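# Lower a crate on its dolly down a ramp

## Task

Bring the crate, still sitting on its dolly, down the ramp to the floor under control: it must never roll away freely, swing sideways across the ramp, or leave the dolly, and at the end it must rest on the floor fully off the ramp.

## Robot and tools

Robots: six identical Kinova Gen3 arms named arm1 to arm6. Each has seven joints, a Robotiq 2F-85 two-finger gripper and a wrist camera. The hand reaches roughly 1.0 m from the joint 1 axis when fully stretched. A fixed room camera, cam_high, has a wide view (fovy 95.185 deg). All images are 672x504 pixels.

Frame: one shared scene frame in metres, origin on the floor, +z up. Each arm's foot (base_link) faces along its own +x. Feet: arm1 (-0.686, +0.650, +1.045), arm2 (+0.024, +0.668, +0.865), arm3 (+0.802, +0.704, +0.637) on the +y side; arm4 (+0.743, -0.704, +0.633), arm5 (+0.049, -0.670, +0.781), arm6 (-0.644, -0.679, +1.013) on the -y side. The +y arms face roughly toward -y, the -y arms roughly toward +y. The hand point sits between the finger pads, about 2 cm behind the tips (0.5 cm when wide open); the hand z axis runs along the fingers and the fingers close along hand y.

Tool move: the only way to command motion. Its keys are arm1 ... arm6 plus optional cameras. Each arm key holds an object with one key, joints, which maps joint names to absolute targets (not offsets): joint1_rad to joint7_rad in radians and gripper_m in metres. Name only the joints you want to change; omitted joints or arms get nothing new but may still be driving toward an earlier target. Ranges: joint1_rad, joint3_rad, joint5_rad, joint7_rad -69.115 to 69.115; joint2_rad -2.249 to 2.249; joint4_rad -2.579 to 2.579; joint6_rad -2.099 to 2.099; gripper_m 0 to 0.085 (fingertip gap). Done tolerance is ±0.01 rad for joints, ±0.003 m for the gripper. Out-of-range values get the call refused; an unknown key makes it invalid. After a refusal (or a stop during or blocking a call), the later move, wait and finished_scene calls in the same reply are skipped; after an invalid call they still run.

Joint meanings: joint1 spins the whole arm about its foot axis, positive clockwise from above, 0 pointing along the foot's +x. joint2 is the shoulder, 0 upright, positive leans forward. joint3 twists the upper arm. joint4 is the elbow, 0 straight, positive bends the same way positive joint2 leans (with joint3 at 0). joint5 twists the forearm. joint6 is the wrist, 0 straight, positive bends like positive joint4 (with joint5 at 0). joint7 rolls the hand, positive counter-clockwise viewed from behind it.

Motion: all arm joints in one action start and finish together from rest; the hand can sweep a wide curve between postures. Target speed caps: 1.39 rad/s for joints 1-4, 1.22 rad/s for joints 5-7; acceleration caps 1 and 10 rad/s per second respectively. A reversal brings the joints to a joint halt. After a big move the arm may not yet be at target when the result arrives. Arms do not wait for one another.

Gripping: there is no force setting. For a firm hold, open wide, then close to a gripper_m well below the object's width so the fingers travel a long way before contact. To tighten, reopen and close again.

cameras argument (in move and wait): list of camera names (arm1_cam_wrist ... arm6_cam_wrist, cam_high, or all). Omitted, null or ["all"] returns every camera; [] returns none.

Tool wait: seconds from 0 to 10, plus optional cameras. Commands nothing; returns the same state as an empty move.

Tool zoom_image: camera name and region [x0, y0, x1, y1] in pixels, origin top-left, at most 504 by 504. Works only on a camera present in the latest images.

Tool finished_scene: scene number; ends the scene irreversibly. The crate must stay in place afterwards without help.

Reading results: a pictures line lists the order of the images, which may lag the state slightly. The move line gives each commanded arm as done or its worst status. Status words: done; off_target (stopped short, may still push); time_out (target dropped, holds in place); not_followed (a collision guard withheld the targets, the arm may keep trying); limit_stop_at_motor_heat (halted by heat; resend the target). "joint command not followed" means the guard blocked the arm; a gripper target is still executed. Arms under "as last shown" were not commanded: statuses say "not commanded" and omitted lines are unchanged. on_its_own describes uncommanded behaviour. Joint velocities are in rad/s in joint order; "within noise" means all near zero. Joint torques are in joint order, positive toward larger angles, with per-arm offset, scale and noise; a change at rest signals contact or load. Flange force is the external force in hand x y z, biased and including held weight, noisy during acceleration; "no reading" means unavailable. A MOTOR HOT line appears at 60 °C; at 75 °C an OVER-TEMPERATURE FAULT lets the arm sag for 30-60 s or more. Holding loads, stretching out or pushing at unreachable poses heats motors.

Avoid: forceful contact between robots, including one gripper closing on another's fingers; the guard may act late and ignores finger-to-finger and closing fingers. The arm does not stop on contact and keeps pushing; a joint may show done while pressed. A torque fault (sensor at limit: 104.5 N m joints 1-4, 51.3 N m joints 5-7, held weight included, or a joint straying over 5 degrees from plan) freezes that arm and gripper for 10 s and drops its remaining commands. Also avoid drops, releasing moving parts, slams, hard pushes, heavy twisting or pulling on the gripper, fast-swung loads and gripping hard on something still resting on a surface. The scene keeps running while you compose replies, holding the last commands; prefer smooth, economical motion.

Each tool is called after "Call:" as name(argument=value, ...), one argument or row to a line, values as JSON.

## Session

Call:
move(
)

Scene clock: 0.00 s.
Joint torques (N m): no reading
Motor temperatures (°C): arm1=[37 37 35 36 39 43 50] | arm2=[34 37 34 36 42 48 37] | arm3=[36 37 34 33 46 40 42] | arm4=[40 35 37 33 40 38 43] | arm5=[39 37 35 41 44 41 50] | arm6=[34 36 38 36 48 42 43]
Flange force (N): no reading
Joint velocities: within noise
arm1.joint_positions: joint1_rad=+0.086 joint2_rad=-0.386 joint3_rad=-0.092 joint4_rad=+1.466 joint5_rad=-0.078 joint6_rad=+2.066 joint7_rad=+1.220 gripper_m=+0.085
arm1.joint_status: not commanded
arm1.hand: x=-0.6703 y=+0.5349 z=+1.5573 quat_wxyz=(-0.007, -0.781, -0.624, -0.015) (m; scene frame)
arm2.joint_positions: joint1_rad=+0.032 joint2_rad=-0.364 joint3_rad=-0.106 joint4_rad=+1.492 joint5_rad=-0.070 joint6_rad=+1.958 joint7_rad=+1.923 gripper_m=+0.085
arm2.joint_status: not commanded
arm2.hand: x=+0.0147 y=+0.5181 z=+1.3672 quat_wxyz=(-0.027, -0.590, -0.807, +0.014) (m; scene frame)
arm3.joint_positions: joint1_rad=-0.359 joint2_rad=-0.305 joint3_rad=-0.031 joint4_rad=+1.506 joint5_rad=-0.053 joint6_rad=+2.026 joint7_rad=+1.842 gripper_m=+0.085
arm3.joint_status: not commanded
arm3.hand: x=+0.8413 y=+0.5736 z=+1.1279 quat_wxyz=(+0.015, -0.440, -0.897, -0.041) (m; scene frame)
arm4.joint_positions: joint1_rad=+0.331 joint2_rad=-0.430 joint3_rad=-0.058 joint4_rad=+1.510 joint5_rad=-0.019 joint6_rad=+1.954 joint7_rad=+1.243 gripper_m=+0.085
arm4.joint_status: not commanded
arm4.hand: x=+0.7925 y=-0.5815 z=+1.1398 quat_wxyz=(-0.044, +0.460, -0.886, -0.036) (m; scene frame)
arm5.joint_positions: joint1_rad=+0.449 joint2_rad=-0.482 joint3_rad=-0.060 joint4_rad=+1.495 joint5_rad=-0.032 joint6_rad=+2.002 joint7_rad=+1.169 gripper_m=+0.085
arm5.joint_status: not commanded
arm5.hand: x=+0.1101 y=-0.5761 z=+1.2958 quat_wxyz=(-0.047, +0.330, -0.942, -0.040) (m; scene frame)
arm6.joint_positions: joint1_rad=-0.141 joint2_rad=-0.385 joint3_rad=-0.087 joint4_rad=+1.595 joint5_rad=-0.038 joint6_rad=+2.019 joint7_rad=+1.718 gripper_m=+0.085
arm6.joint_status: not commanded
arm6.hand: x=-0.6646 y=-0.5727 z=+1.4889 quat_wxyz=(+0.031, +0.844, -0.534, +0.032) (m; scene frame)
pictures: arm1_cam_wrist, arm2_cam_wrist, arm3_cam_wrist, arm4_cam_wrist, arm5_cam_wrist, arm6_cam_wrist, cam_high

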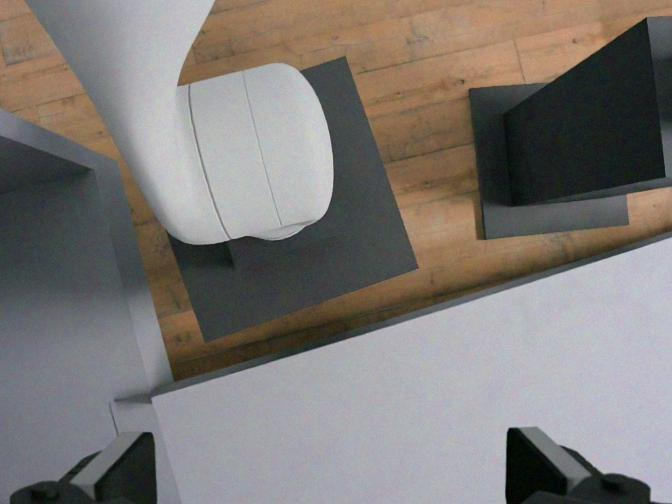

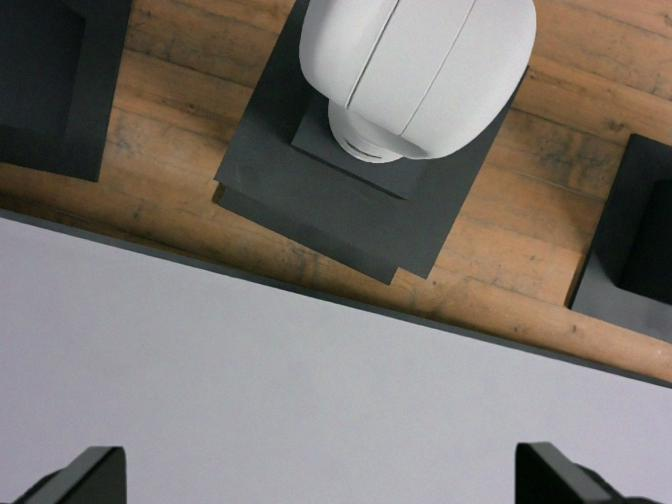

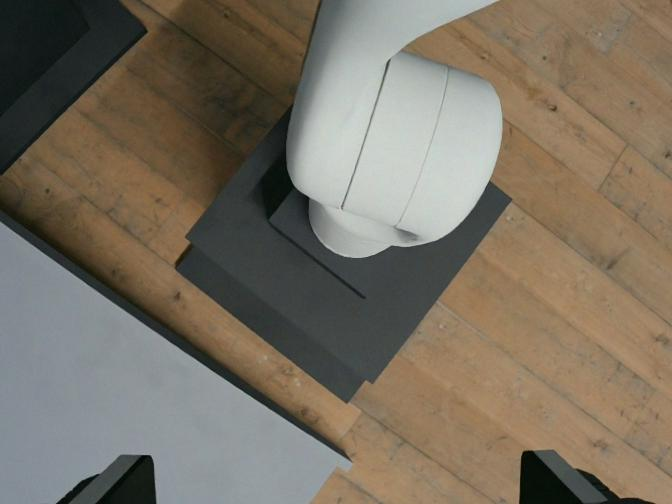

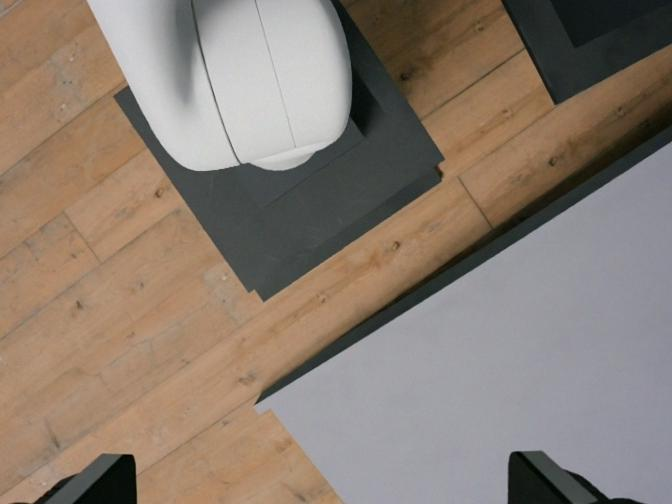

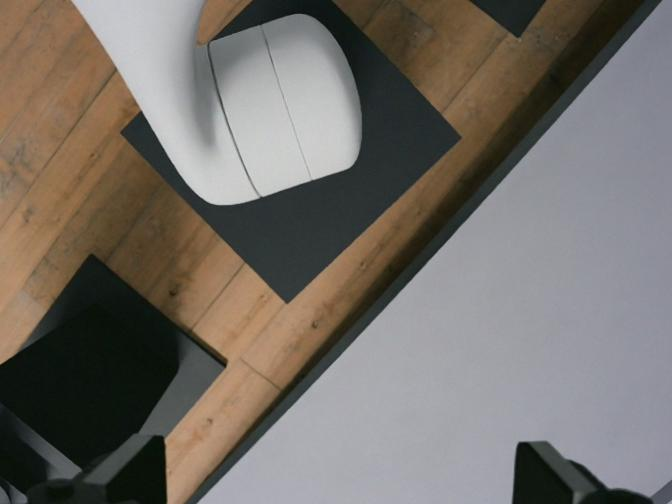

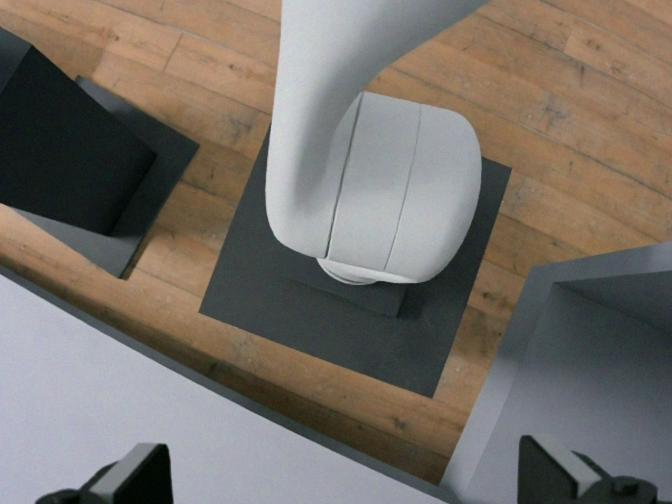

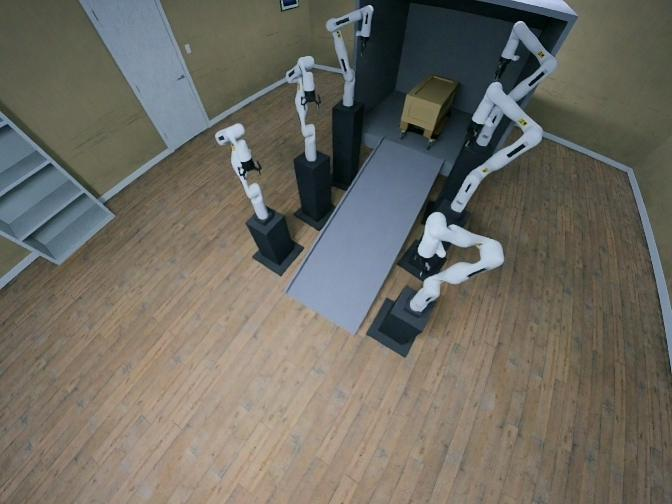

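Call:
move(
  arm1={"joints":{"joint1_rad":0.7637,"joint2_rad":1.15,"joint3_rad":0,"joint4_rad":0.5945,"joint5_rad":0,"joint6_rad":1.397,"joint7_rad":3.8118}},
  arm6={"joints":{"joint1_rad":-0.7601,"joint2_rad":1.0,"joint3_rad":0,"joint4_rad":0.7904,"joint5_rad":0,"joint6_rad":1.351,"joint7_rad":-0.821}},
  cameras=["arm1_cam_wrist","arm6_cam_wrist","cam_high"],
)

Call:
zoom_image(
  camera="cam_high",
  region=[370, 30, 500, 160],
)

Scene clock: 13.27 s.
Joint torques (N m): arm1=[-0.83 -26.65 -0.62 -9.62 -0.18 -0.04 0] | arm2=[-1.81 -2.65 1.75 -6.11 -0.22 -0.35 0.34] | arm3=[-0.37 -0.43 -0.16 -7.6 -0.43 0.33 0.25] | arm4=[-0.48 0.79 0.97 -7.93 0.09 -0.41 -0.1] | arm5=[-0.53 -0.17 0.46 -8.23 0.1 -0.6 0.18] | arm6=[2.15 -26.92 0.66 -7.66 0.09 -0.15 -0.17]
Motor temperatures (°C): arm1=[37 37 35 36 39 43 50] | arm2=[34 37 34 36 42 48 37] | arm3=[36 37 34 33 46 40 42] | arm4=[40 35 37 33 40 38 43] | arm5=[39 37 35 41 44 41 50] | arm6=[34 36 38 36 48 42 43]
Flange force (N): arm1=[-5.4 8.1 0.4] | arm2=[-8.6 3.7 -10.5] | arm3=[2.4 0.9 0.2] | arm4=[1.6 2.7 -0.9] | arm5=[-1.8 3.2 -1.5] | arm6=[11.0 6.6 -1.2]
move: arm1 done; arm6 done
Joint velocities: within noise
arm1.joint_positions: joint1_rad=+0.764 joint2_rad=+1.150 joint3_rad=+0.000 joint4_rad=+0.594 joint5_rad=+0.000 joint6_rad=+1.397 joint7_rad=+3.812 gripper_m=+0.085
arm1.joint_status: all done
arm1.hand: x=-1.1365 y=+0.1219 z=+1.1380 quat_wxyz=(+0.001, +0.000, -1.000, +0.001) (m; scene frame)
arm2, arm3, arm4, arm5: as last shown
arm6.joint_positions: joint1_rad=-0.760 joint2_rad=+1.000 joint3_rad=+0.000 joint4_rad=+0.790 joint5_rad=+0.000 joint6_rad=+1.351 joint7_rad=-0.821 gripper_m=+0.085
arm6.joint_status: all done
arm6.hand: x=-1.1097 y=-0.2099 z=+1.1469 quat_wxyz=(+0.001, +0.000, -1.000, +0.000) (m; scene frame)
pictures: arm1_cam_wrist, arm6_cam_wrist, cam_high

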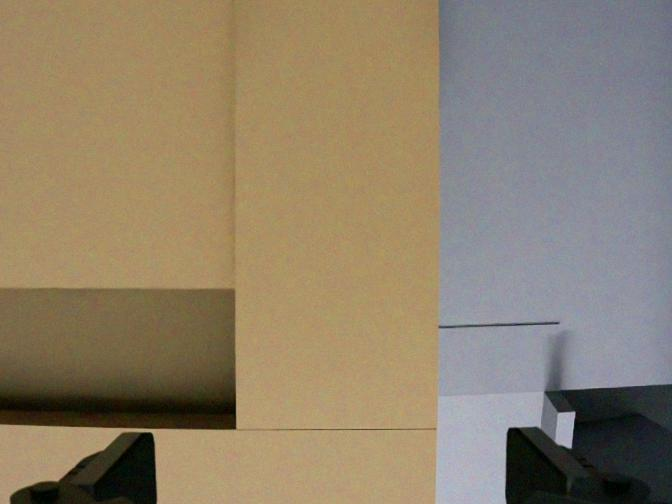

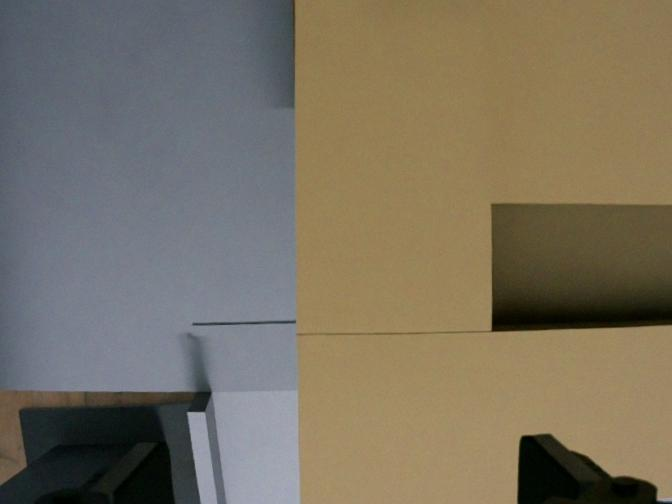

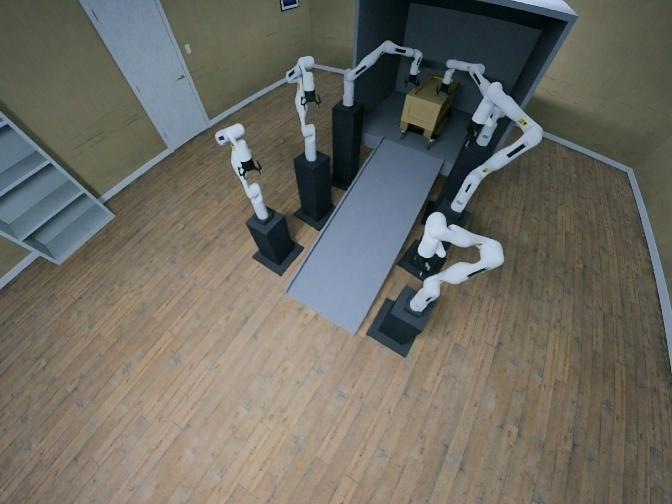

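Scaled by 3.877 from the camera's 672x504 image, which has a finer 960x720 frame.

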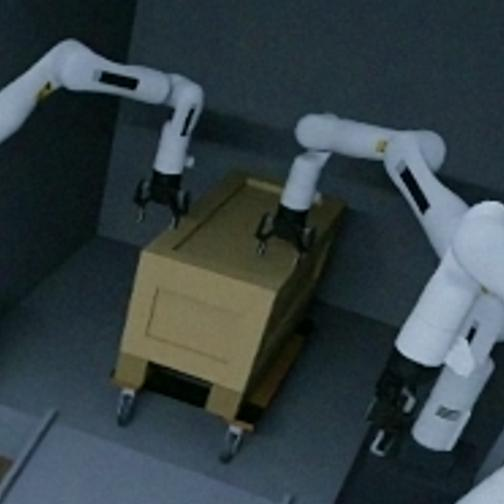

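Call:
move(
  arm1={"joints":{"joint1_rad":0.7962,"joint2_rad":1.2395,"joint4_rad":0.3913,"joint6_rad":1.5108,"joint7_rad":3.8443}},
  arm6={"joints":{"joint1_rad":-0.7933,"joint2_rad":1.2468,"joint4_rad":0.2729,"joint6_rad":1.6219,"joint7_rad":-0.8542}},
  cameras=["arm1_cam_wrist","arm6_cam_wrist"],
)

Scene clock: 34.87 s.
Joint torques (N m): arm1=[-0.77 -27.49 -0.61 -9.76 -0.16 -0.02 -0.02] | arm2=[-1.75 -2.68 1.74 -6.1 -0.19 -0.32 0.4] | arm3=[-0.49 -0.38 -0.2 -7.72 -0.42 0.34 0.19] | arm4=[-0.42 0.95 0.94 -7.92 0.07 -0.4 -0.07] | arm5=[-0.57 -0.18 0.49 -8.25 0.07 -0.61 0.17] | arm6=[2.13 -29.22 0.69 -7.85 0.06 -0.17 -0.19]
Motor temperatures (°C): arm1=[37 37 35 36 39 43 50] | arm2=[34 37 34 36 42 48 37] | arm3=[36 37 34 34 46 40 42] | arm4=[40 35 37 33 40 38 43] | arm5=[39 37 35 41 44 41 50] | arm6=[34 37 38 36 48 42 43]
Flange force (N): arm1=no reading | arm2=[-8.8 3.9 -10.5] | arm3=[2.7 0.6 0.8] | arm4=[2.0 2.5 -0.8] | arm5=[-1.8 3.3 -1.5] | arm6=no reading
move: arm1 done; arm6 done
Joint velocities: within noise
arm1.joint_positions: joint1_rad=+0.796 joint2_rad=+1.240 joint3_rad=+0.000 joint4_rad=+0.391 joint5_rad=+0.000 joint6_rad=+1.511 joint7_rad=+3.844 gripper_m=+0.085
arm1.joint_status: all done
arm1.hand: x=-1.1650 y=+0.1231 z=+1.1385 quat_wxyz=(+0.001, +0.000, -1.000, +0.001) (m; scene frame)
arm2, arm3, arm4, arm5: as last shown
arm6.joint_positions: joint1_rad=-0.793 joint2_rad=+1.247 joint3_rad=+0.000 joint4_rad=+0.273 joint5_rad=+0.000 joint6_rad=+1.622 joint7_rad=-0.854 gripper_m=+0.085
arm6.joint_status: all done
arm6.hand: x=-1.1642 y=-0.1915 z=+1.1382 quat_wxyz=(+0.001, +0.000, -1.000, +0.000) (m; scene frame)
pictures: arm1_cam_wrist, arm6_cam_wrist

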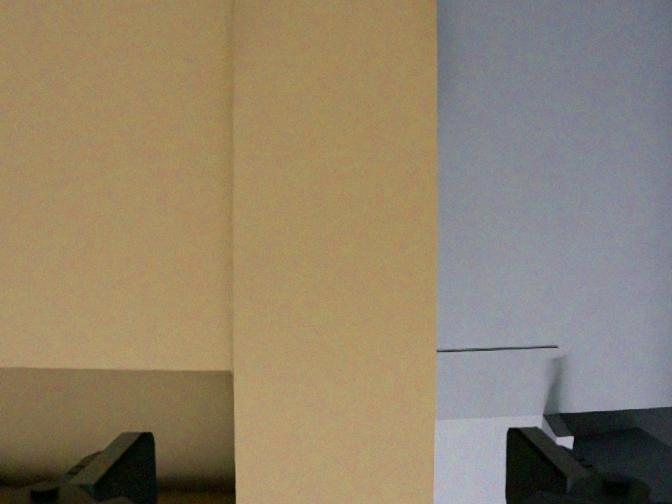

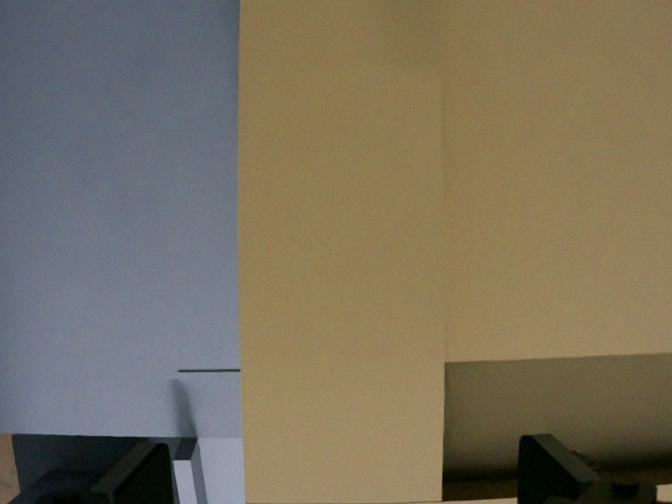

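Call:
move(
  arm1={"joints":{"joint2_rad":1.2931,"joint4_rad":0.4941,"joint6_rad":1.3544}},
  arm6={"joints":{"joint2_rad":1.2687,"joint4_rad":0.4464,"joint6_rad":1.4265}},
  cameras=["arm1_cam_wrist"],
)

Call:
move(
  arm1={"joints":{"gripper_m":0.04}},
  arm6={"joints":{"gripper_m":0.04}},
  cameras=["arm1_cam_wrist","arm6_cam_wrist"],
)

Scene clock: 45.50 s.
Joint torques (N m): arm1=[-0.67 -15.83 -0.22 -5.01 0.32 -0.59 -0.11] | arm2=[-1.8 -2.7 1.74 -6.11 -0.19 -0.35 0.34] | arm3=[-0.5 -0.41 -0.15 -7.67 -0.38 0.36 0.27] | arm4=[-0.41 0.92 0.97 -7.98 0.14 -0.44 -0.06] | arm5=[-0.55 -0.16 0.53 -8.25 0.08 -0.6 0.19] | arm6=[2.46 -20.45 0.31 -4.07 -0.15 -0.54 -0.15]
Motor temperatures (°C): arm1=[37 38 35 36 39 43 50] | arm2=[34 37 34 36 42 48 37] | arm3=[36 37 34 34 46 40 42] | arm4=[40 35 37 34 40 38 43] | arm5=[39 37 35 41 44 41 50] | arm6=[34 37 38 36 48 42 43]
Flange force (N): arm1=no reading | arm2=[-8.7 3.7 -10.6] | arm3=[2.5 1.1 0.6] | arm4=[2.1 2.8 -0.6] | arm5=[-1.7 3.4 -1.4] | arm6=no reading
move: arm1 done; arm6 done
Joint velocities: within noise
arm1.joint_positions: joint1_rad=+0.796 joint2_rad=+1.293 joint3_rad=+0.000 joint4_rad=+0.494 joint5_rad=+0.000 joint6_rad=+1.354 joint7_rad=+3.844 gripper_m=+0.085
arm1.joint_status: all done
arm1.hand: x=-1.1651 y=+0.1230 z=+1.0683 quat_wxyz=(+0.001, +0.000, -1.000, +0.001) (m; scene frame)
arm2, arm3, arm4, arm5: as last shown
arm6.joint_positions: joint1_rad=-0.793 joint2_rad=+1.269 joint3_rad=+0.000 joint4_rad=+0.446 joint5_rad=+0.000 joint6_rad=+1.427 joint7_rad=-0.854 gripper_m=+0.085
arm6.joint_status: all done
arm6.hand: x=-1.1644 y=-0.1915 z=+1.0683 quat_wxyz=(+0.001, +0.000, -1.000, +0.000) (m; scene frame)
pictures: arm1_cam_wrist

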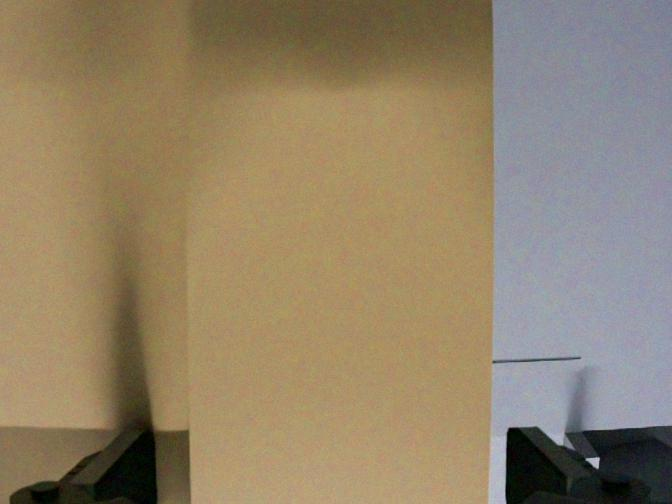

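Scene clock: 46.33 s.
Joint torques (N m): arm1=[-21.68 39.59 -12.21 11.54 -6.28 -9.16 0.21] | arm2=[-1.82 -2.67 1.78 -6.06 -0.22 -0.35 0.34] | arm3=[-0.45 -0.46 -0.17 -7.58 -0.38 0.43 0.21] | arm4=[-0.43 0.85 0.94 -8 0.14 -0.42 -0.09] | arm5=[-0.54 -0.19 0.5 -8.28 0.08 -0.59 0.19] | arm6=[21.61 29.86 8.49 13.46 5.24 -6.14 -0.13]
Motor temperatures (°C): arm1=[37 38 35 36 39 43 50] | arm2=[34 37 34 36 42 48 37] | arm3=[36 37 34 34 46 40 42] | arm4=[40 35 37 34 40 38 43] | arm5=[39 37 35 41 44 41 50] | arm6=[34 37 38 36 48 42 43]
Flange force (N): arm1=no reading | arm2=[-8.7 3.8 -10.7] | arm3=[2.3 0.7 0.4] | arm4=[1.9 2.6 -0.5] | arm5=[-1.7 3.4 -1.3] | arm6=no reading
move: arm1 off_target; arm6 off_target
Joint velocities: within noise
arm1.joint_positions: joint1_rad=+0.796 joint2_rad=+1.292 joint3_rad=+0.000 joint4_rad=+0.494 joint5_rad=+0.000 joint6_rad=+1.354 joint7_rad=+3.844 gripper_m=+0.062
arm1.joint_status: gripper_m off_target (ended at +0.062, target +0.040)
arm1.hand: x=-1.1654 y=+0.1227 z=+1.0694 quat_wxyz=(+0.001, +0.000, -1.000, +0.001) (m; scene frame)
arm2, arm3, arm4, arm5: as last shown
arm6.joint_positions: joint1_rad=-0.793 joint2_rad=+1.268 joint3_rad=+0.000 joint4_rad=+0.446 joint5_rad=+0.000 joint6_rad=+1.427 joint7_rad=-0.854 gripper_m=+0.062
arm6.joint_status: gripper_m off_target (ended at +0.062, target +0.040)
arm6.hand: x=-1.1645 y=-0.1915 z=+1.0685 quat_wxyz=(+0.002, +0.000, -1.000, +0.000) (m; scene frame)
pictures: arm1_cam_wrist, arm6_cam_wrist

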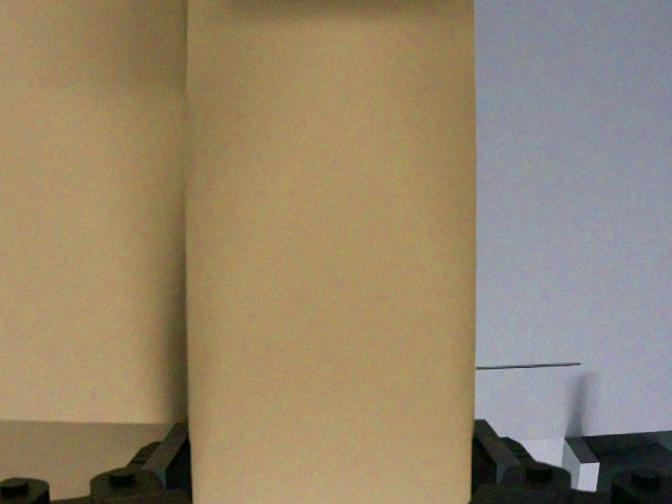

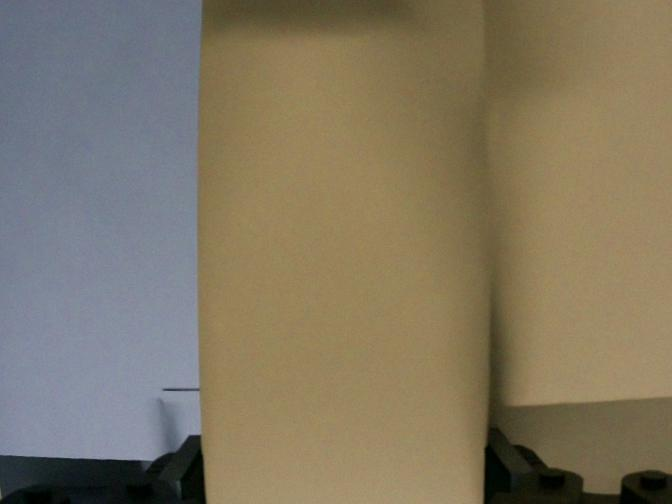

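Call:
move(
  arm1={"joints":{"joint1_rad":0.74,"joint2_rad":1.1659,"joint4_rad":0.7824,"joint6_rad":1.1933,"joint7_rad":3.7881}},
  arm6={"joints":{"joint1_rad":-0.7442,"joint2_rad":1.1232,"joint4_rad":0.7719,"joint6_rad":1.2465,"joint7_rad":-0.8051}},
  cameras=[],
)

Call:
move(
  arm1={"joints":{"joint1_rad":0.6785,"joint2_rad":1.081,"joint4_rad":0.98,"joint6_rad":1.0806,"joint7_rad":3.7266}},
  arm6={"joints":{"joint1_rad":-0.6904,"joint2_rad":1.027,"joint4_rad":0.9905,"joint6_rad":1.1241,"joint7_rad":-0.7513}},
  cameras=["arm1_cam_wrist","arm6_cam_wrist","cam_high"],
)

Scene clock: 92.27 s.
Joint torques (N m): arm1=[-21.28 40.64 -16.94 13.12 -8.72 -7.39 -0.09] | arm2=[-1.77 -2.74 1.72 -6.05 -0.21 -0.34 0.41] | arm3=[-0.43 -0.45 -0.18 -7.7 -0.35 0.35 0.27] | arm4=[-0.35 0.8 1 -8 0.08 -0.45 -0.15] | arm5=[-0.57 -0.16 0.49 -8.28 0.07 -0.59 0.21] | arm6=[27.36 23.62 13.59 9.61 5.58 -3.99 0.08]
Motor temperatures (°C): arm1=[39 41 35 36 40 45 50] | arm2=[34 37 34 36 42 48 37] | arm3=[36 37 34 34 46 40 42] | arm4=[40 35 37 34 40 38 43] | arm5=[39 37 35 41 44 41 50] | arm6=[35 40 38 37 49 42 43]
Flange force (N): arm1=[9.5 38.1 -108.9] | arm2=[-8.9 3.8 -10.8] | arm3=[2.4 1.0 0.7] | arm4=[1.8 2.5 -0.7] | arm5=[-1.7 3.4 -1.2] | arm6=[19.2 -38.5 -78.3]
move: arm1 done; arm6 done
Joint velocities: within noise
arm1.joint_positions: joint1_rad=+0.740 joint2_rad=+1.165 joint3_rad=+0.000 joint4_rad=+0.782 joint5_rad=+0.000 joint6_rad=+1.193 joint7_rad=+3.788 gripper_m=+0.062
arm1.joint_status: all done
arm1.hand: x=-1.1152 y=+0.1227 z=+1.0712 quat_wxyz=(+0.001, +0.000, -1.000, +0.001) (m; scene frame)
arm2, arm3, arm4, arm5: as last shown
arm6.joint_positions: joint1_rad=-0.744 joint2_rad=+1.123 joint3_rad=+0.000 joint4_rad=+0.772 joint5_rad=+0.000 joint6_rad=+1.246 joint7_rad=-0.805 gripper_m=+0.062
arm6.joint_status: all done
arm6.hand: x=-1.1143 y=-0.1912 z=+1.0700 quat_wxyz=(+0.001, +0.000, -1.000, +0.000) (m; scene frame)
pictures: none
No camera images: "cameras" was empty.

Scene clock: 93.50 s.
Joint torques (N m): arm1=[-30.98 47.55 -27.27 14.54 -13.9 -8.35 -0.73] | arm2=[-1.79 -2.73 1.73 -6.09 -0.19 -0.3 0.34] | arm3=[-0.35 -0.44 -0.23 -7.66 -0.44 0.36 0.23] | arm4=[-0.43 0.88 0.97 -7.99 0.17 -0.44 -0.15] | arm5=[-0.58 -0.17 0.49 -8.25 0.07 -0.59 0.19] | arm6=[31.57 29.26 20.52 16.57 8.94 0.73 0.59]
Motor temperatures (°C): arm1=[39 41 35 36 40 45 50] | arm2=[34 37 34 36 42 48 37] | arm3=[36 37 34 34 46 40 42] | arm4=[40 35 37 34 40 38 43] | arm5=[39 37 35 41 44 41 50] | arm6=[35 40 38 37 49 42 43]
Flange force (N): arm1=[26.6 46.6 -124.3] | arm2=[-8.8 3.6 -10.5] | arm3=[2.5 0.6 0.5] | arm4=[1.9 2.5 -0.6] | arm5=[-1.7 3.3 -1.4] | arm6=[37.5 -33.1 -83.6]
move: arm1 done; arm6 done
Joint velocities: within noise
arm1.joint_positions: joint1_rad=+0.678 joint2_rad=+1.079 joint3_rad=+0.000 joint4_rad=+0.980 joint5_rad=+0.000 joint6_rad=+1.081 joint7_rad=+3.727 gripper_m=+0.062
arm1.joint_status: all done
arm1.hand: x=-1.0654 y=+0.1224 z=+1.0717 quat_wxyz=(+0.001, +0.000, -1.000, +0.002) (m; scene frame)
arm2, arm3, arm4, arm5: as last shown
arm6.joint_positions: joint1_rad=-0.690 joint2_rad=+1.027 joint3_rad=+0.000 joint4_rad=+0.990 joint5_rad=+0.000 joint6_rad=+1.124 joint7_rad=-0.751 gripper_m=+0.062
arm6.joint_status: all done
arm6.hand: x=-1.0644 y=-0.1912 z=+1.0699 quat_wxyz=(+0.001, +0.000, -1.000, +0.000) (m; scene frame)
pictures: arm1_cam_wrist, arm6_cam_wrist, cam_high

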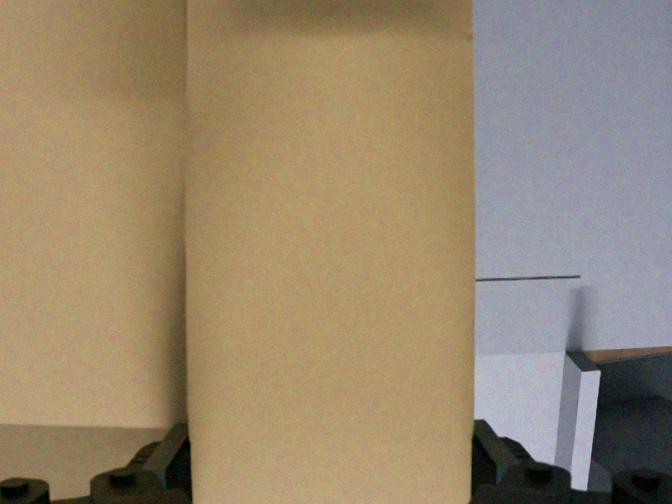

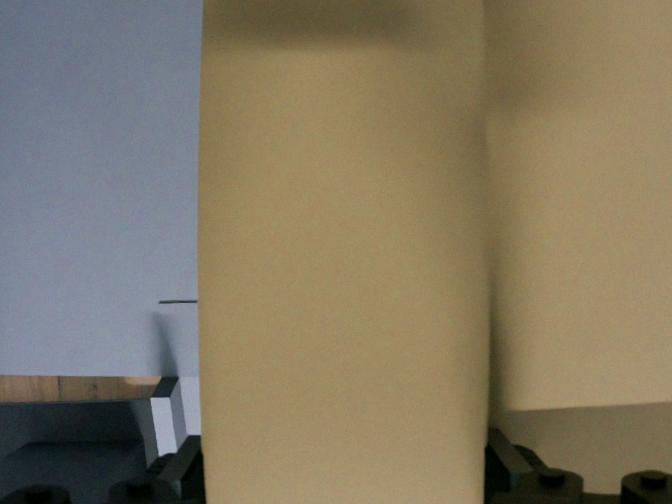

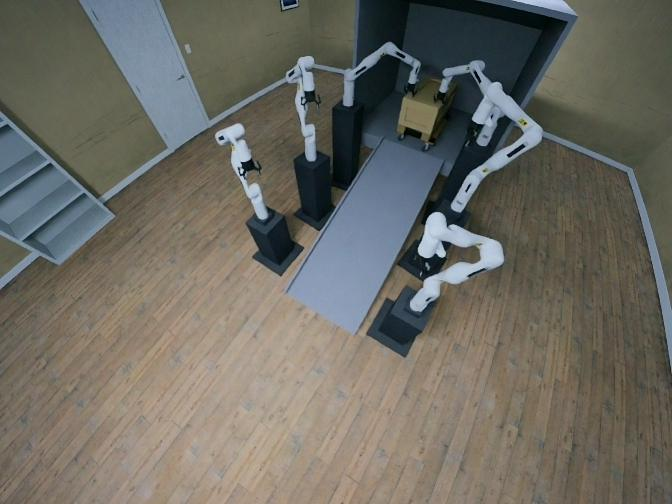

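Call:
move(
  arm1={"joints":{"joint1_rad":0.5385,"joint2_rad":0.961,"joint4_rad":1.2574,"joint6_rad":0.9232,"joint7_rad":3.5866}},
  arm6={"joints":{"joint1_rad":-0.5643,"joint2_rad":0.8887,"joint4_rad":1.2997,"joint6_rad":0.9532,"joint7_rad":-0.6252}},
  cameras=["cam_high"],
)

Call:
zoom_image(
  camera="cam_high",
  region=[370, 30, 500, 160],
)

Scene clock: 102.20 s.
Joint torques (N m): arm1=[2.45 41.26 4.42 -18.15 4.15 -26.47 -0.15] | arm2=[-1.78 -2.67 1.74 -6.04 -0.18 -0.35 0.37] | arm3=[-0.39 -0.38 -0.2 -7.64 -0.38 0.37 0.22] | arm4=[-0.44 0.92 0.95 -7.93 0.16 -0.45 -0.12] | arm5=[-0.52 -0.16 0.47 -8.25 0.07 -0.61 0.18] | arm6=[5.44 37.81 -0.27 -10.44 -2.73 -22.03 -2.04]
Motor temperatures (°C): arm1=[40 42 35 37 40 45 50] | arm2=[34 37 34 36 42 48 37] | arm3=[36 37 34 34 46 40 42] | arm4=[40 35 37 34 40 38 43] | arm5=[39 37 35 41 44 41 50] | arm6=[36 41 38 37 49 42 43]
Flange force (N): arm1=[-54.5 94.6 -144.4] | arm2=[-8.7 3.8 -10.8] | arm3=[2.6 0.8 0.6] | arm4=[2.0 2.6 -0.9] | arm5=[-1.7 3.2 -1.4] | arm6=[-39.1 -70.2 -130.4]
move: arm1 done; arm6 done
TORQUE WARNING: arm1's joint6_rad reached its warning level (29.4 N m). A warning alone does not stop the arm.
TORQUE WARNING: arm6's joint6_rad reached its warning level (29.4 N m). A warning alone does not stop the arm.
Joint velocities: within noise
arm1.joint_positions: joint1_rad=+0.538 joint2_rad=+0.960 joint3_rad=+0.000 joint4_rad=+1.258 joint5_rad=+0.000 joint6_rad=+0.923 joint7_rad=+3.587 gripper_m=+0.062
arm1.joint_status: all done
arm1.hand: x=-0.9648 y=+0.1227 z=+1.0723 quat_wxyz=(+0.001, +0.000, -1.000, +0.001) (m; scene frame)
arm2, arm3, arm4, arm5: as last shown
arm6.joint_positions: joint1_rad=-0.564 joint2_rad=+0.888 joint3_rad=+0.000 joint4_rad=+1.300 joint5_rad=+0.000 joint6_rad=+0.953 joint7_rad=-0.625 gripper_m=+0.062
arm6.joint_status: all done
arm6.hand: x=-0.9639 y=-0.1911 z=+1.0711 quat_wxyz=(+0.001, +0.000, -1.000, +0.000) (m; scene frame)
pictures: cam_high

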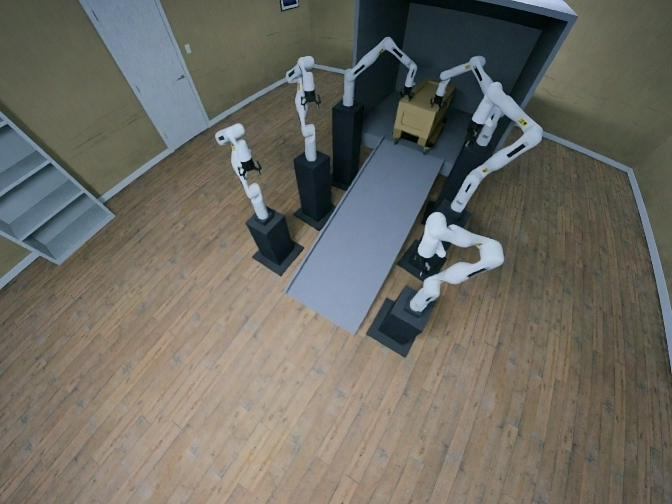

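Scaled by 3.877 from the camera's 672x504 image, which has a finer 960x720 frame.

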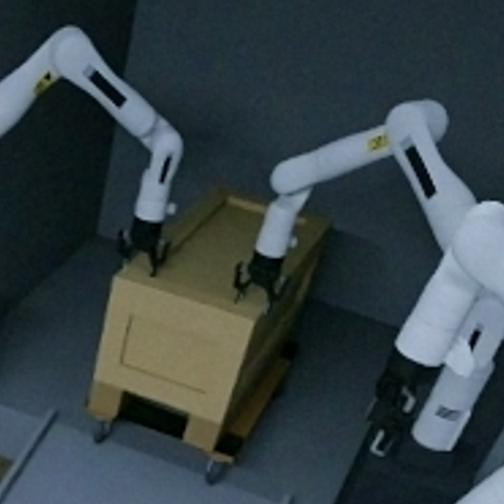

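Call:
move(
  arm1={"joints":{"joint1_rad":0.376,"joint2_rad":0.9168,"joint4_rad":1.4421,"joint6_rad":0.7827,"joint7_rad":3.4241}},
  arm6={"joints":{"joint1_rad":-0.4115,"joint2_rad":0.8267,"joint4_rad":1.5196,"joint6_rad":0.7953,"joint7_rad":-0.4724}},
  cameras=["cam_high"],
)

Scene clock: 110.43 s.
Joint torques (N m): arm1=[13.49 1.4 14.54 -16.31 8.09 -10.24 1.93] | arm2=[-1.74 -2.56 1.74 -6.04 -0.24 -0.34 0.38] | arm3=[-0.37 -0.48 -0.23 -7.58 -0.41 0.34 0.21] | arm4=[-0.41 0.8 0.9 -7.95 0.1 -0.42 -0.15] | arm5=[-0.57 -0.17 0.45 -8.22 0.08 -0.59 0.21] | arm6=[0.1 1.24 -3.34 -11.52 -3.76 -8.75 -2.26]
Motor temperatures (°C): arm1=[39 42 35 37 40 47 50] | arm2=[34 37 34 36 42 48 37] | arm3=[36 37 34 34 46 40 42] | arm4=[40 35 37 34 40 38 43] | arm5=[39 37 35 41 44 41 50] | arm6=[36 41 38 37 49 44 43]
Flange force (N): arm1=[-44.9 45.6 -58.2] | arm2=[-8.5 3.8 -10.7] | arm3=[2.4 0.6 0.1] | arm4=[1.6 2.3 -0.8] | arm5=[-1.8 3.3 -1.5] | arm6=[-19.1 -33.1 -53.6]
move: arm1 done; arm6 done
TORQUE WARNING: arm1's joint6_rad reached its warning level (29.4 N m). A warning alone does not stop the arm.
TORQUE WARNING: arm6's joint6_rad reached its warning level (29.4 N m). A warning alone does not stop the arm.
Joint velocities: within noise
arm1.joint_positions: joint1_rad=+0.376 joint2_rad=+0.917 joint3_rad=+0.000 joint4_rad=+1.442 joint5_rad=+0.000 joint6_rad=+0.783 joint7_rad=+3.424 gripper_m=+0.062
arm1.joint_status: all done
arm1.hand: x=-0.8649 y=+0.1231 z=+1.0532 quat_wxyz=(+0.001, +0.000, -1.000, +0.001) (m; scene frame)
arm2.joint_positions: joint1_rad=+0.032 joint2_rad=-0.364 joint3_rad=-0.106 joint4_rad=+1.492 joint5_rad=-0.070 joint6_rad=+1.958 joint7_rad=+1.923 gripper_m=+0.085
arm2.joint_status: not commanded
arm2.hand: x=+0.0147 y=+0.5181 z=+1.3672 quat_wxyz=(-0.027, -0.590, -0.807, +0.014) (m; scene frame)
arm3.joint_positions: joint1_rad=-0.359 joint2_rad=-0.305 joint3_rad=-0.031 joint4_rad=+1.506 joint5_rad=-0.053 joint6_rad=+2.026 joint7_rad=+1.842 gripper_m=+0.085
arm3.joint_status: not commanded
arm3.hand: x=+0.8413 y=+0.5736 z=+1.1279 quat_wxyz=(+0.015, -0.440, -0.897, -0.041) (m; scene frame)
arm4.joint_positions: joint1_rad=+0.331 joint2_rad=-0.430 joint3_rad=-0.058 joint4_rad=+1.510 joint5_rad=-0.019 joint6_rad=+1.954 joint7_rad=+1.243 gripper_m=+0.085
arm4.joint_status: not commanded
arm4.hand: x=+0.7925 y=-0.5815 z=+1.1398 quat_wxyz=(-0.044, +0.460, -0.886, -0.036) (m; scene frame)
arm5.joint_positions: joint1_rad=+0.449 joint2_rad=-0.482 joint3_rad=-0.060 joint4_rad=+1.495 joint5_rad=-0.032 joint6_rad=+2.002 joint7_rad=+1.169 gripper_m=+0.085
arm5.joint_status: not commanded
arm5.hand: x=+0.1101 y=-0.5761 z=+1.2958 quat_wxyz=(-0.047, +0.330, -0.942, -0.040) (m; scene frame)
arm6.joint_positions: joint1_rad=-0.412 joint2_rad=+0.827 joint3_rad=+0.000 joint4_rad=+1.520 joint5_rad=+0.000 joint6_rad=+0.795 joint7_rad=-0.472 gripper_m=+0.062
arm6.joint_status: all done
arm6.hand: x=-0.8643 y=-0.1917 z=+1.0523 quat_wxyz=(+0.001, +0.000, -1.000, +0.000) (m; scene frame)
pictures: cam_high

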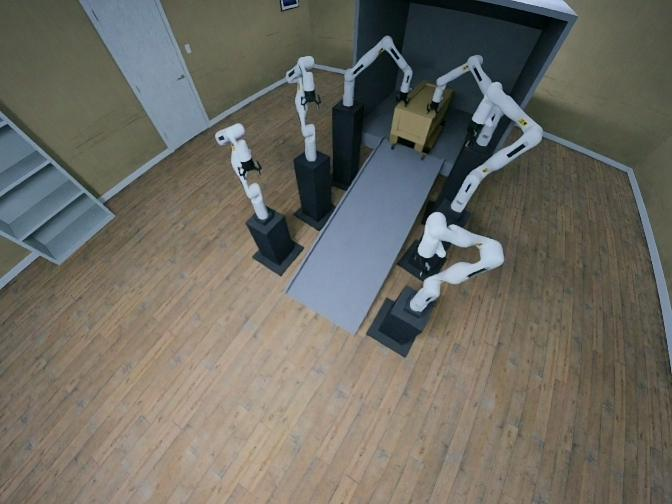

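Call:
move(
  arm1={"joints":{"joint1_rad":0.1954,"joint2_rad":0.9152,"joint4_rad":1.5423,"joint6_rad":0.6841,"joint7_rad":3.2435}},
  arm6={"joints":{"joint1_rad":-0.2322,"joint2_rad":0.8094,"joint4_rad":1.6562,"joint6_rad":0.676,"joint7_rad":-0.2931}},
  cameras=[],
)

Call:
move(
  arm1={"joints":{"joint1_rad":0.0063,"joint2_rad":0.9527,"joint4_rad":1.5635,"joint6_rad":0.6254,"joint7_rad":3.0544}},
  arm6={"joints":{"joint1_rad":-0.0334,"joint2_rad":0.8362,"joint4_rad":1.7152,"joint6_rad":0.5902,"joint7_rad":-0.0943}},
  cameras=["arm1_cam_wrist","arm6_cam_wrist","cam_high"],
)

Scene clock: 120.73 s.
Joint torques (N m): arm1=[10.1 -30.11 9.96 -9.85 2.95 1.78 -0.17] | arm2=[-1.8 -2.67 1.76 -6.14 -0.22 -0.33 0.39] | arm3=[-0.46 -0.39 -0.19 -7.61 -0.39 0.37 0.28] | arm4=[-0.42 0.87 0.9 -7.9 0.09 -0.4 -0.1] | arm5=[-0.54 -0.16 0.49 -8.28 0.09 -0.59 0.17] | arm6=[-0.02 -26.64 -2.13 -8.84 -3.08 0.01 -2.46]
Motor temperatures (°C): arm1=[40 42 36 37 40 47 50] | arm2=[34 37 34 36 42 48 37] | arm3=[36 37 34 34 46 40 42] | arm4=[39 35 37 34 40 38 43] | arm5=[39 36 35 41 44 41 50] | arm6=[36 41 38 37 49 43 43]
Flange force (N): arm1=[-19.9 6.6 19.0] | arm2=[-8.7 3.9 -10.3] | arm3=[2.4 1.0 0.4] | arm4=[1.7 2.4 -0.9] | arm5=[-1.7 3.3 -1.2] | arm6=[-5.0 -1.1 13.3]
move: arm1 done; arm6 done
Joint velocities: within noise
arm1.joint_positions: joint1_rad=+0.196 joint2_rad=+0.915 joint3_rad=+0.000 joint4_rad=+1.542 joint5_rad=+0.000 joint6_rad=+0.684 joint7_rad=+3.243 gripper_m=+0.062
arm1.joint_status: all done
arm1.hand: x=-0.7653 y=+0.1228 z=+1.0328 quat_wxyz=(+0.001, +0.000, -1.000, +0.001) (m; scene frame)
arm2, arm3, arm4, arm5: as last shown
arm6.joint_positions: joint1_rad=-0.232 joint2_rad=+0.809 joint3_rad=+0.000 joint4_rad=+1.656 joint5_rad=+0.000 joint6_rad=+0.676 joint7_rad=-0.293 gripper_m=+0.062
arm6.joint_status: all done
arm6.hand: x=-0.7645 y=-0.1915 z=+1.0322 quat_wxyz=(+0.001, +0.000, -1.000, +0.000) (m; scene frame)
pictures: none
No camera images: "cameras" was empty.

Scene clock: 121.93 s.
Joint torques (N m): arm1=[13.72 -26 13.87 -9.82 4.65 -0.08 0.8] | arm2=[-1.79 -2.75 1.79 -6.09 -0.18 -0.33 0.36] | arm3=[-0.39 -0.48 -0.23 -7.69 -0.44 0.37 0.23] | arm4=[-0.45 0.86 0.89 -7.92 0.15 -0.45 -0.11] | arm5=[-0.53 -0.16 0.52 -8.22 0.05 -0.6 0.17] | arm6=[-2.03 -17.58 -3.87 -6.52 -2.47 -1.67 -1.78]
Motor temperatures (°C): arm1=[40 42 36 37 40 47 50] | arm2=[34 37 34 36 42 48 37] | arm3=[36 37 34 34 46 40 42] | arm4=[39 35 37 34 40 38 43] | arm5=[39 36 35 41 44 41 50] | arm6=[36 41 38 37 49 43 43]
Flange force (N): arm1=[-27.0 14.4 7.4] | arm2=[-8.9 3.8 -10.6] | arm3=[2.4 0.6 0.6] | arm4=[1.8 2.4 -0.9] | arm5=[-1.7 3.3 -1.5] | arm6=[-7.5 -4.0 -7.9]
move: arm1 done; arm6 done
Joint velocities: within noise
arm1.joint_positions: joint1_rad=+0.006 joint2_rad=+0.953 joint3_rad=+0.000 joint4_rad=+1.563 joint5_rad=+0.000 joint6_rad=+0.625 joint7_rad=+3.054 gripper_m=+0.062
arm1.joint_status: all done
arm1.hand: x=-0.6652 y=+0.1225 z=+1.0088 quat_wxyz=(+0.001, +0.000, -1.000, +0.001) (m; scene frame)
arm2, arm3, arm4, arm5: as last shown
arm6.joint_positions: joint1_rad=-0.033 joint2_rad=+0.836 joint3_rad=+0.000 joint4_rad=+1.715 joint5_rad=+0.000 joint6_rad=+0.590 joint7_rad=-0.094 gripper_m=+0.062
arm6.joint_status: all done
arm6.hand: x=-0.6647 y=-0.1913 z=+1.0077 quat_wxyz=(+0.002, +0.000, -1.000, +0.000) (m; scene frame)
pictures: arm1_cam_wrist, arm6_cam_wrist, cam_high

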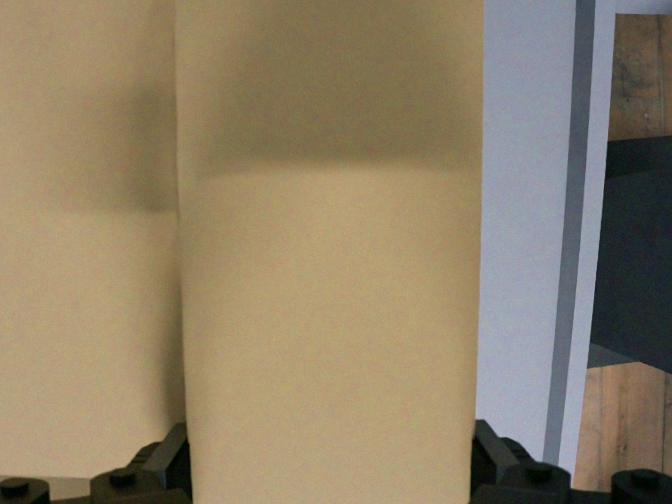

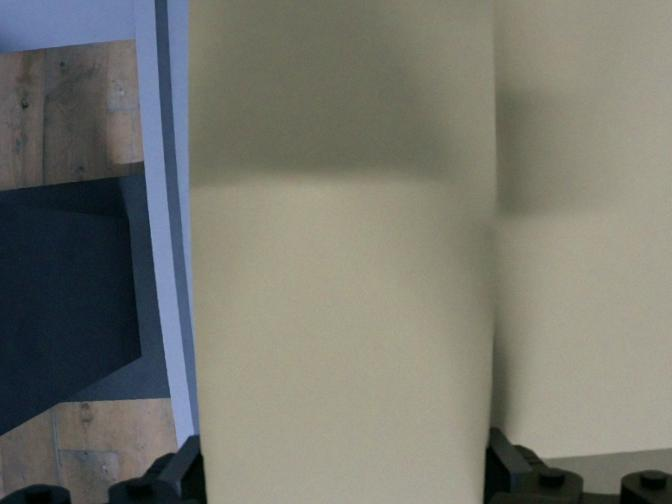

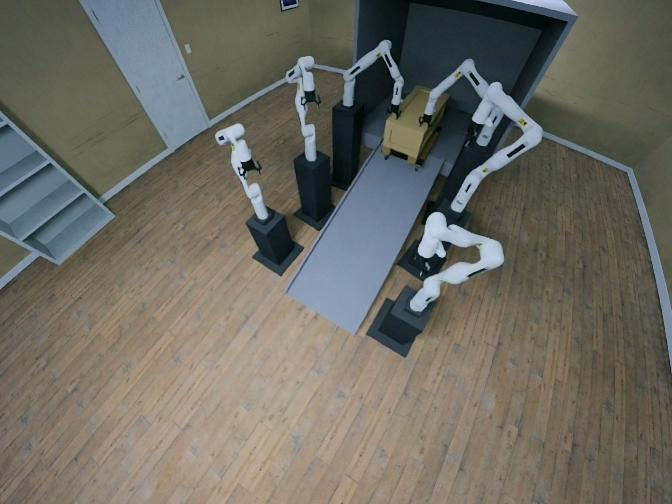

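Call:
move(
  arm1={"joints":{"joint1_rad":-0.1785,"joint2_rad":1.016,"joint4_rad":1.5056,"joint6_rad":0.62,"joint7_rad":2.8696}},
  arm6={"joints":{"joint1_rad":0.1709,"joint2_rad":0.8904,"joint4_rad":1.6938,"joint6_rad":0.5574,"joint7_rad":0.11}},
  cameras=[],
)

Call:
move(
  arm1={"joints":{"joint1_rad":-0.3473,"joint2_rad":1.1084,"joint4_rad":1.3651,"joint6_rad":0.6681,"joint7_rad":2.7008}},
  arm6={"joints":{"joint1_rad":0.3647,"joint2_rad":0.9734,"joint4_rad":1.593,"joint6_rad":0.5752,"joint7_rad":0.3038}},
  cameras=["cam_high"],
)

Scene clock: 133.30 s.
Joint torques (N m): arm1=[13.53 -34.63 13.63 -6.57 4.72 3.34 1.19] | arm2=[-1.75 -2.64 1.7 -6.11 -0.17 -0.32 0.35] | arm3=[-0.38 -0.39 -0.15 -7.68 -0.44 0.38 0.19] | arm4=[-0.37 0.98 0.91 -7.98 0.13 -0.48 -0.15] | arm5=[-0.54 -0.15 0.48 -8.27 0.07 -0.59 0.2] | arm6=[0.68 -25.04 0.05 -4.07 -0.15 0.65 -0.69]
Motor temperatures (°C): arm1=[39 42 36 37 40 47 50] | arm2=[34 37 34 36 42 48 37] | arm3=[36 37 34 34 46 40 42] | arm4=[39 35 37 34 40 38 43] | arm5=[39 36 35 42 44 41 50] | arm6=[36 41 38 37 49 43 43]
Flange force (N): arm1=[-26.8 5.1 28.6] | arm2=[-8.5 3.7 -10.4] | arm3=[2.6 0.7 0.7] | arm4=[2.1 2.2 -0.7] | arm5=[-1.7 3.3 -1.3] | arm6=[-0.6 6.8 10.9]
move: arm1 done; arm6 done
Joint velocities: within noise
arm1.joint_positions: joint1_rad=-0.179 joint2_rad=+1.016 joint3_rad=+0.000 joint4_rad=+1.506 joint5_rad=+0.000 joint6_rad=+0.620 joint7_rad=+2.870 gripper_m=+0.062
arm1.joint_status: all done
arm1.hand: x=-0.5651 y=+0.1225 z=+0.9854 quat_wxyz=(+0.001, +0.000, -1.000, +0.001) (m; scene frame)
arm2, arm3, arm4, arm5: as last shown
arm6.joint_positions: joint1_rad=+0.171 joint2_rad=+0.890 joint3_rad=+0.000 joint4_rad=+1.694 joint5_rad=+0.000 joint6_rad=+0.557 joint7_rad=+0.110 gripper_m=+0.062
arm6.joint_status: all done
arm6.hand: x=-0.5647 y=-0.1910 z=+0.9845 quat_wxyz=(+0.001, +0.000, -1.000, +0.000) (m; scene frame)
pictures: none
No camera images: "cameras" was empty.

Scene clock: 134.50 s.
Joint torques (N m): arm1=[17.93 -30.97 17.19 -3.5 6.04 4.3 1.24] | arm2=[-1.69 -2.63 1.68 -6.12 -0.17 -0.33 0.34] | arm3=[-0.43 -0.38 -0.21 -7.68 -0.4 0.4 0.24] | arm4=[-0.47 0.83 0.99 -7.91 0.09 -0.46 -0.05] | arm5=[-0.56 -0.2 0.49 -8.25 0.09 -0.58 0.2] | arm6=[0.52 -17.79 0.05 -2.3 0.16 -0.31 -0.51]
Motor temperatures (°C): arm1=[39 42 36 37 40 47 50] | arm2=[34 37 34 36 42 48 37] | arm3=[36 37 34 34 46 40 42] | arm4=[39 35 37 34 40 38 43] | arm5=[39 36 35 42 44 41 50] | arm6=[36 41 38 37 49 43 43]
Flange force (N): arm1=[-33.3 7.3 20.8] | arm2=[-8.4 3.5 -10.4] | arm3=[2.6 0.8 0.8] | arm4=[1.8 2.9 -1.1] | arm5=[-1.8 3.4 -1.4] | arm6=[-1.7 5.9 -7.3]
move: arm1 done; arm6 done
Joint velocities: within noise
arm1.joint_positions: joint1_rad=-0.347 joint2_rad=+1.108 joint3_rad=+0.000 joint4_rad=+1.365 joint5_rad=+0.000 joint6_rad=+0.668 joint7_rad=+2.701 gripper_m=+0.062
arm1.joint_status: all done
arm1.hand: x=-0.4651 y=+0.1222 z=+0.9605 quat_wxyz=(+0.001, +0.000, -1.000, +0.001) (m; scene frame)
arm2, arm3, arm4, arm5: as last shown
arm6.joint_positions: joint1_rad=+0.365 joint2_rad=+0.973 joint3_rad=+0.000 joint4_rad=+1.593 joint5_rad=+0.000 joint6_rad=+0.575 joint7_rad=+0.304 gripper_m=+0.062
arm6.joint_status: all done
arm6.hand: x=-0.4647 y=-0.1910 z=+0.9592 quat_wxyz=(+0.001, +0.000, -1.000, +0.000) (m; scene frame)
pictures: cam_high

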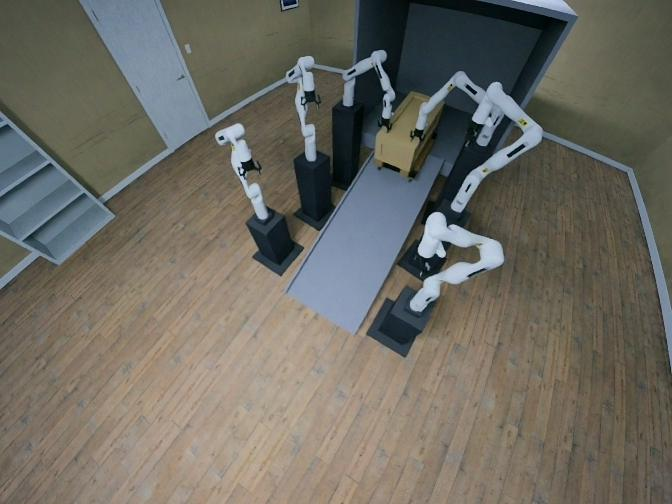

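Call:
move(
  arm1={"joints":{"joint1_rad":-0.494,"joint2_rad":1.2397,"joint4_rad":1.1326,"joint6_rad":0.7693,"joint7_rad":2.5541}},
  arm6={"joints":{"joint1_rad":0.5364,"joint2_rad":1.0894,"joint4_rad":1.4108,"joint6_rad":0.6414,"joint7_rad":0.4755}},
  cameras=[],
)

Call:
move(
  arm1={"joints":{"joint1_rad":-0.5587,"joint2_rad":1.3205,"joint4_rad":0.9704,"joint6_rad":0.8507,"joint7_rad":2.4894}},
  arm6={"joints":{"joint1_rad":0.612,"joint2_rad":1.1564,"joint4_rad":1.2855,"joint6_rad":0.6997,"joint7_rad":0.5511}},
  cameras=["arm1_cam_wrist","cam_high"],
)

Scene clock: 144.97 s.
Joint torques (N m): arm1=[31.94 12.47 27.5 6.43 10.09 -0.29 -0.06] | arm2=[-1.77 -2.67 1.75 -6.08 -0.19 -0.35 0.39] | arm3=[-0.39 -0.39 -0.11 -7.62 -0.38 0.41 0.24] | arm4=[-0.5 0.85 0.99 -7.96 0.15 -0.43 -0.09] | arm5=[-0.53 -0.17 0.51 -8.25 0.06 -0.59 0.2] | arm6=[-18.42 15.03 -22.41 9.59 -7.62 -0.56 -1.48]
Motor temperatures (°C): arm1=[40 42 36 37 40 46 50] | arm2=[34 37 34 36 42 48 37] | arm3=[36 37 34 34 46 40 42] | arm4=[39 35 37 34 40 38 43] | arm5=[39 36 35 42 44 41 50] | arm6=[35 40 38 37 49 43 43]
Flange force (N): arm1=[-41.6 31.1 -62.6] | arm2=[-8.7 3.9 -10.6] | arm3=[2.4 1.1 0.6] | arm4=[1.9 2.8 -0.8] | arm5=[-1.7 3.4 -1.3] | arm6=[-36.4 -6.6 -67.9]
move: arm1 done; arm6 done
Joint velocities: within noise
arm1.joint_positions: joint1_rad=-0.494 joint2_rad=+1.240 joint3_rad=+0.000 joint4_rad=+1.133 joint5_rad=+0.000 joint6_rad=+0.769 joint7_rad=+2.554 gripper_m=+0.062
arm1.joint_status: all done
arm1.hand: x=-0.3654 y=+0.1223 z=+0.9305 quat_wxyz=(+0.001, +0.000, -1.000, +0.001) (m; scene frame)
arm2, arm3, arm4, arm5: as last shown
arm6.joint_positions: joint1_rad=+0.536 joint2_rad=+1.090 joint3_rad=+0.000 joint4_rad=+1.411 joint5_rad=+0.000 joint6_rad=+0.641 joint7_rad=+0.476 gripper_m=+0.062
arm6.joint_status: all done
arm6.hand: x=-0.3646 y=-0.1915 z=+0.9289 quat_wxyz=(+0.001, +0.000, -1.000, +0.000) (m; scene frame)
pictures: none
No camera images: "cameras" was empty.

Scene clock: 146.07 s.
Joint torques (N m): arm1=[32.06 23.87 24.88 8.79 10.53 -2.2 0.43] | arm2=[-1.76 -2.67 1.71 -6.1 -0.18 -0.32 0.35] | arm3=[-0.37 -0.38 -0.29 -7.67 -0.4 0.38 0.22] | arm4=[-0.4 0.93 0.94 -7.96 0.09 -0.47 -0.12] | arm5=[-0.59 -0.13 0.54 -8.31 0.07 -0.6 0.2] | arm6=[-18.57 25.1 -20.91 10.37 -7.08 -2.6 -1.24]
Motor temperatures (°C): arm1=[40 42 36 37 40 46 50] | arm2=[34 37 34 36 42 48 37] | arm3=[36 37 34 34 46 40 42] | arm4=[39 35 37 34 40 38 43] | arm5=[39 36 35 42 44 41 50] | arm6=[35 40 38 37 49 43 43]
Flange force (N): arm1=[-35.1 37.8 -83.1] | arm2=[-8.6 3.6 -10.5] | arm3=[2.7 0.5 0.7] | arm4=[2.0 2.4 -0.8] | arm5=[-1.5 3.5 -1.1] | arm6=[-30.6 -14.0 -87.6]
move: arm1 done; arm6 done
Joint velocities: within noise
arm1.joint_positions: joint1_rad=-0.559 joint2_rad=+1.320 joint3_rad=+0.000 joint4_rad=+0.970 joint5_rad=+0.000 joint6_rad=+0.851 joint7_rad=+2.489 gripper_m=+0.062
arm1.joint_status: all done
arm1.hand: x=-0.3154 y=+0.1224 z=+0.9164 quat_wxyz=(+0.001, +0.000, -1.000, +0.001) (m; scene frame)
arm2, arm3, arm4, arm5: as last shown
arm6.joint_positions: joint1_rad=+0.612 joint2_rad=+1.157 joint3_rad=+0.000 joint4_rad=+1.285 joint5_rad=+0.000 joint6_rad=+0.700 joint7_rad=+0.551 gripper_m=+0.062
arm6.joint_status: all done
arm6.hand: x=-0.3147 y=-0.1913 z=+0.9147 quat_wxyz=(+0.001, +0.000, -1.000, +0.000) (m; scene frame)
pictures: arm1_cam_wrist, cam_high

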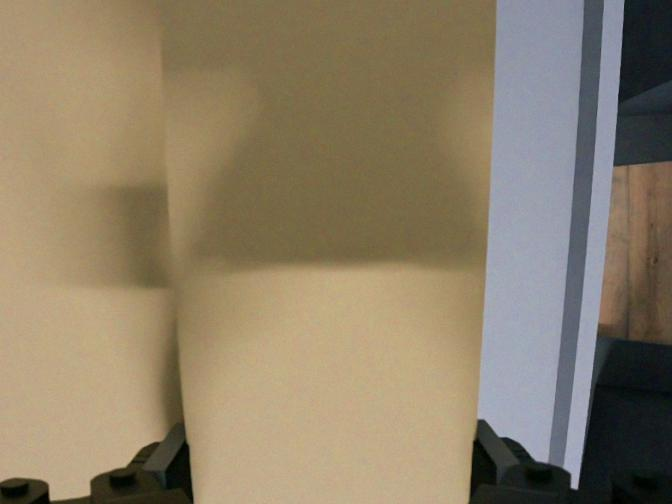

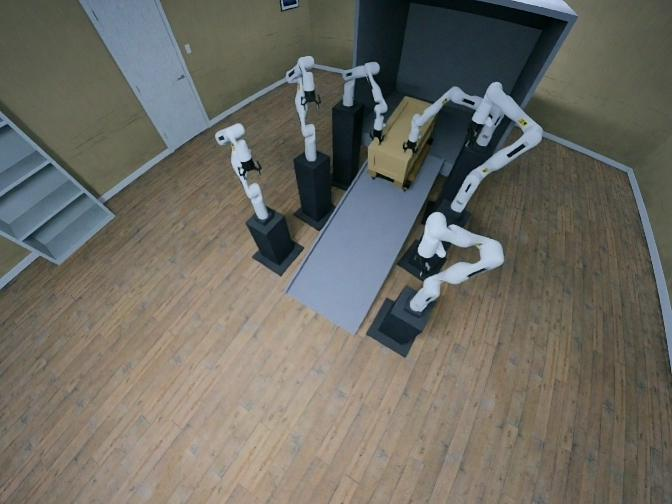

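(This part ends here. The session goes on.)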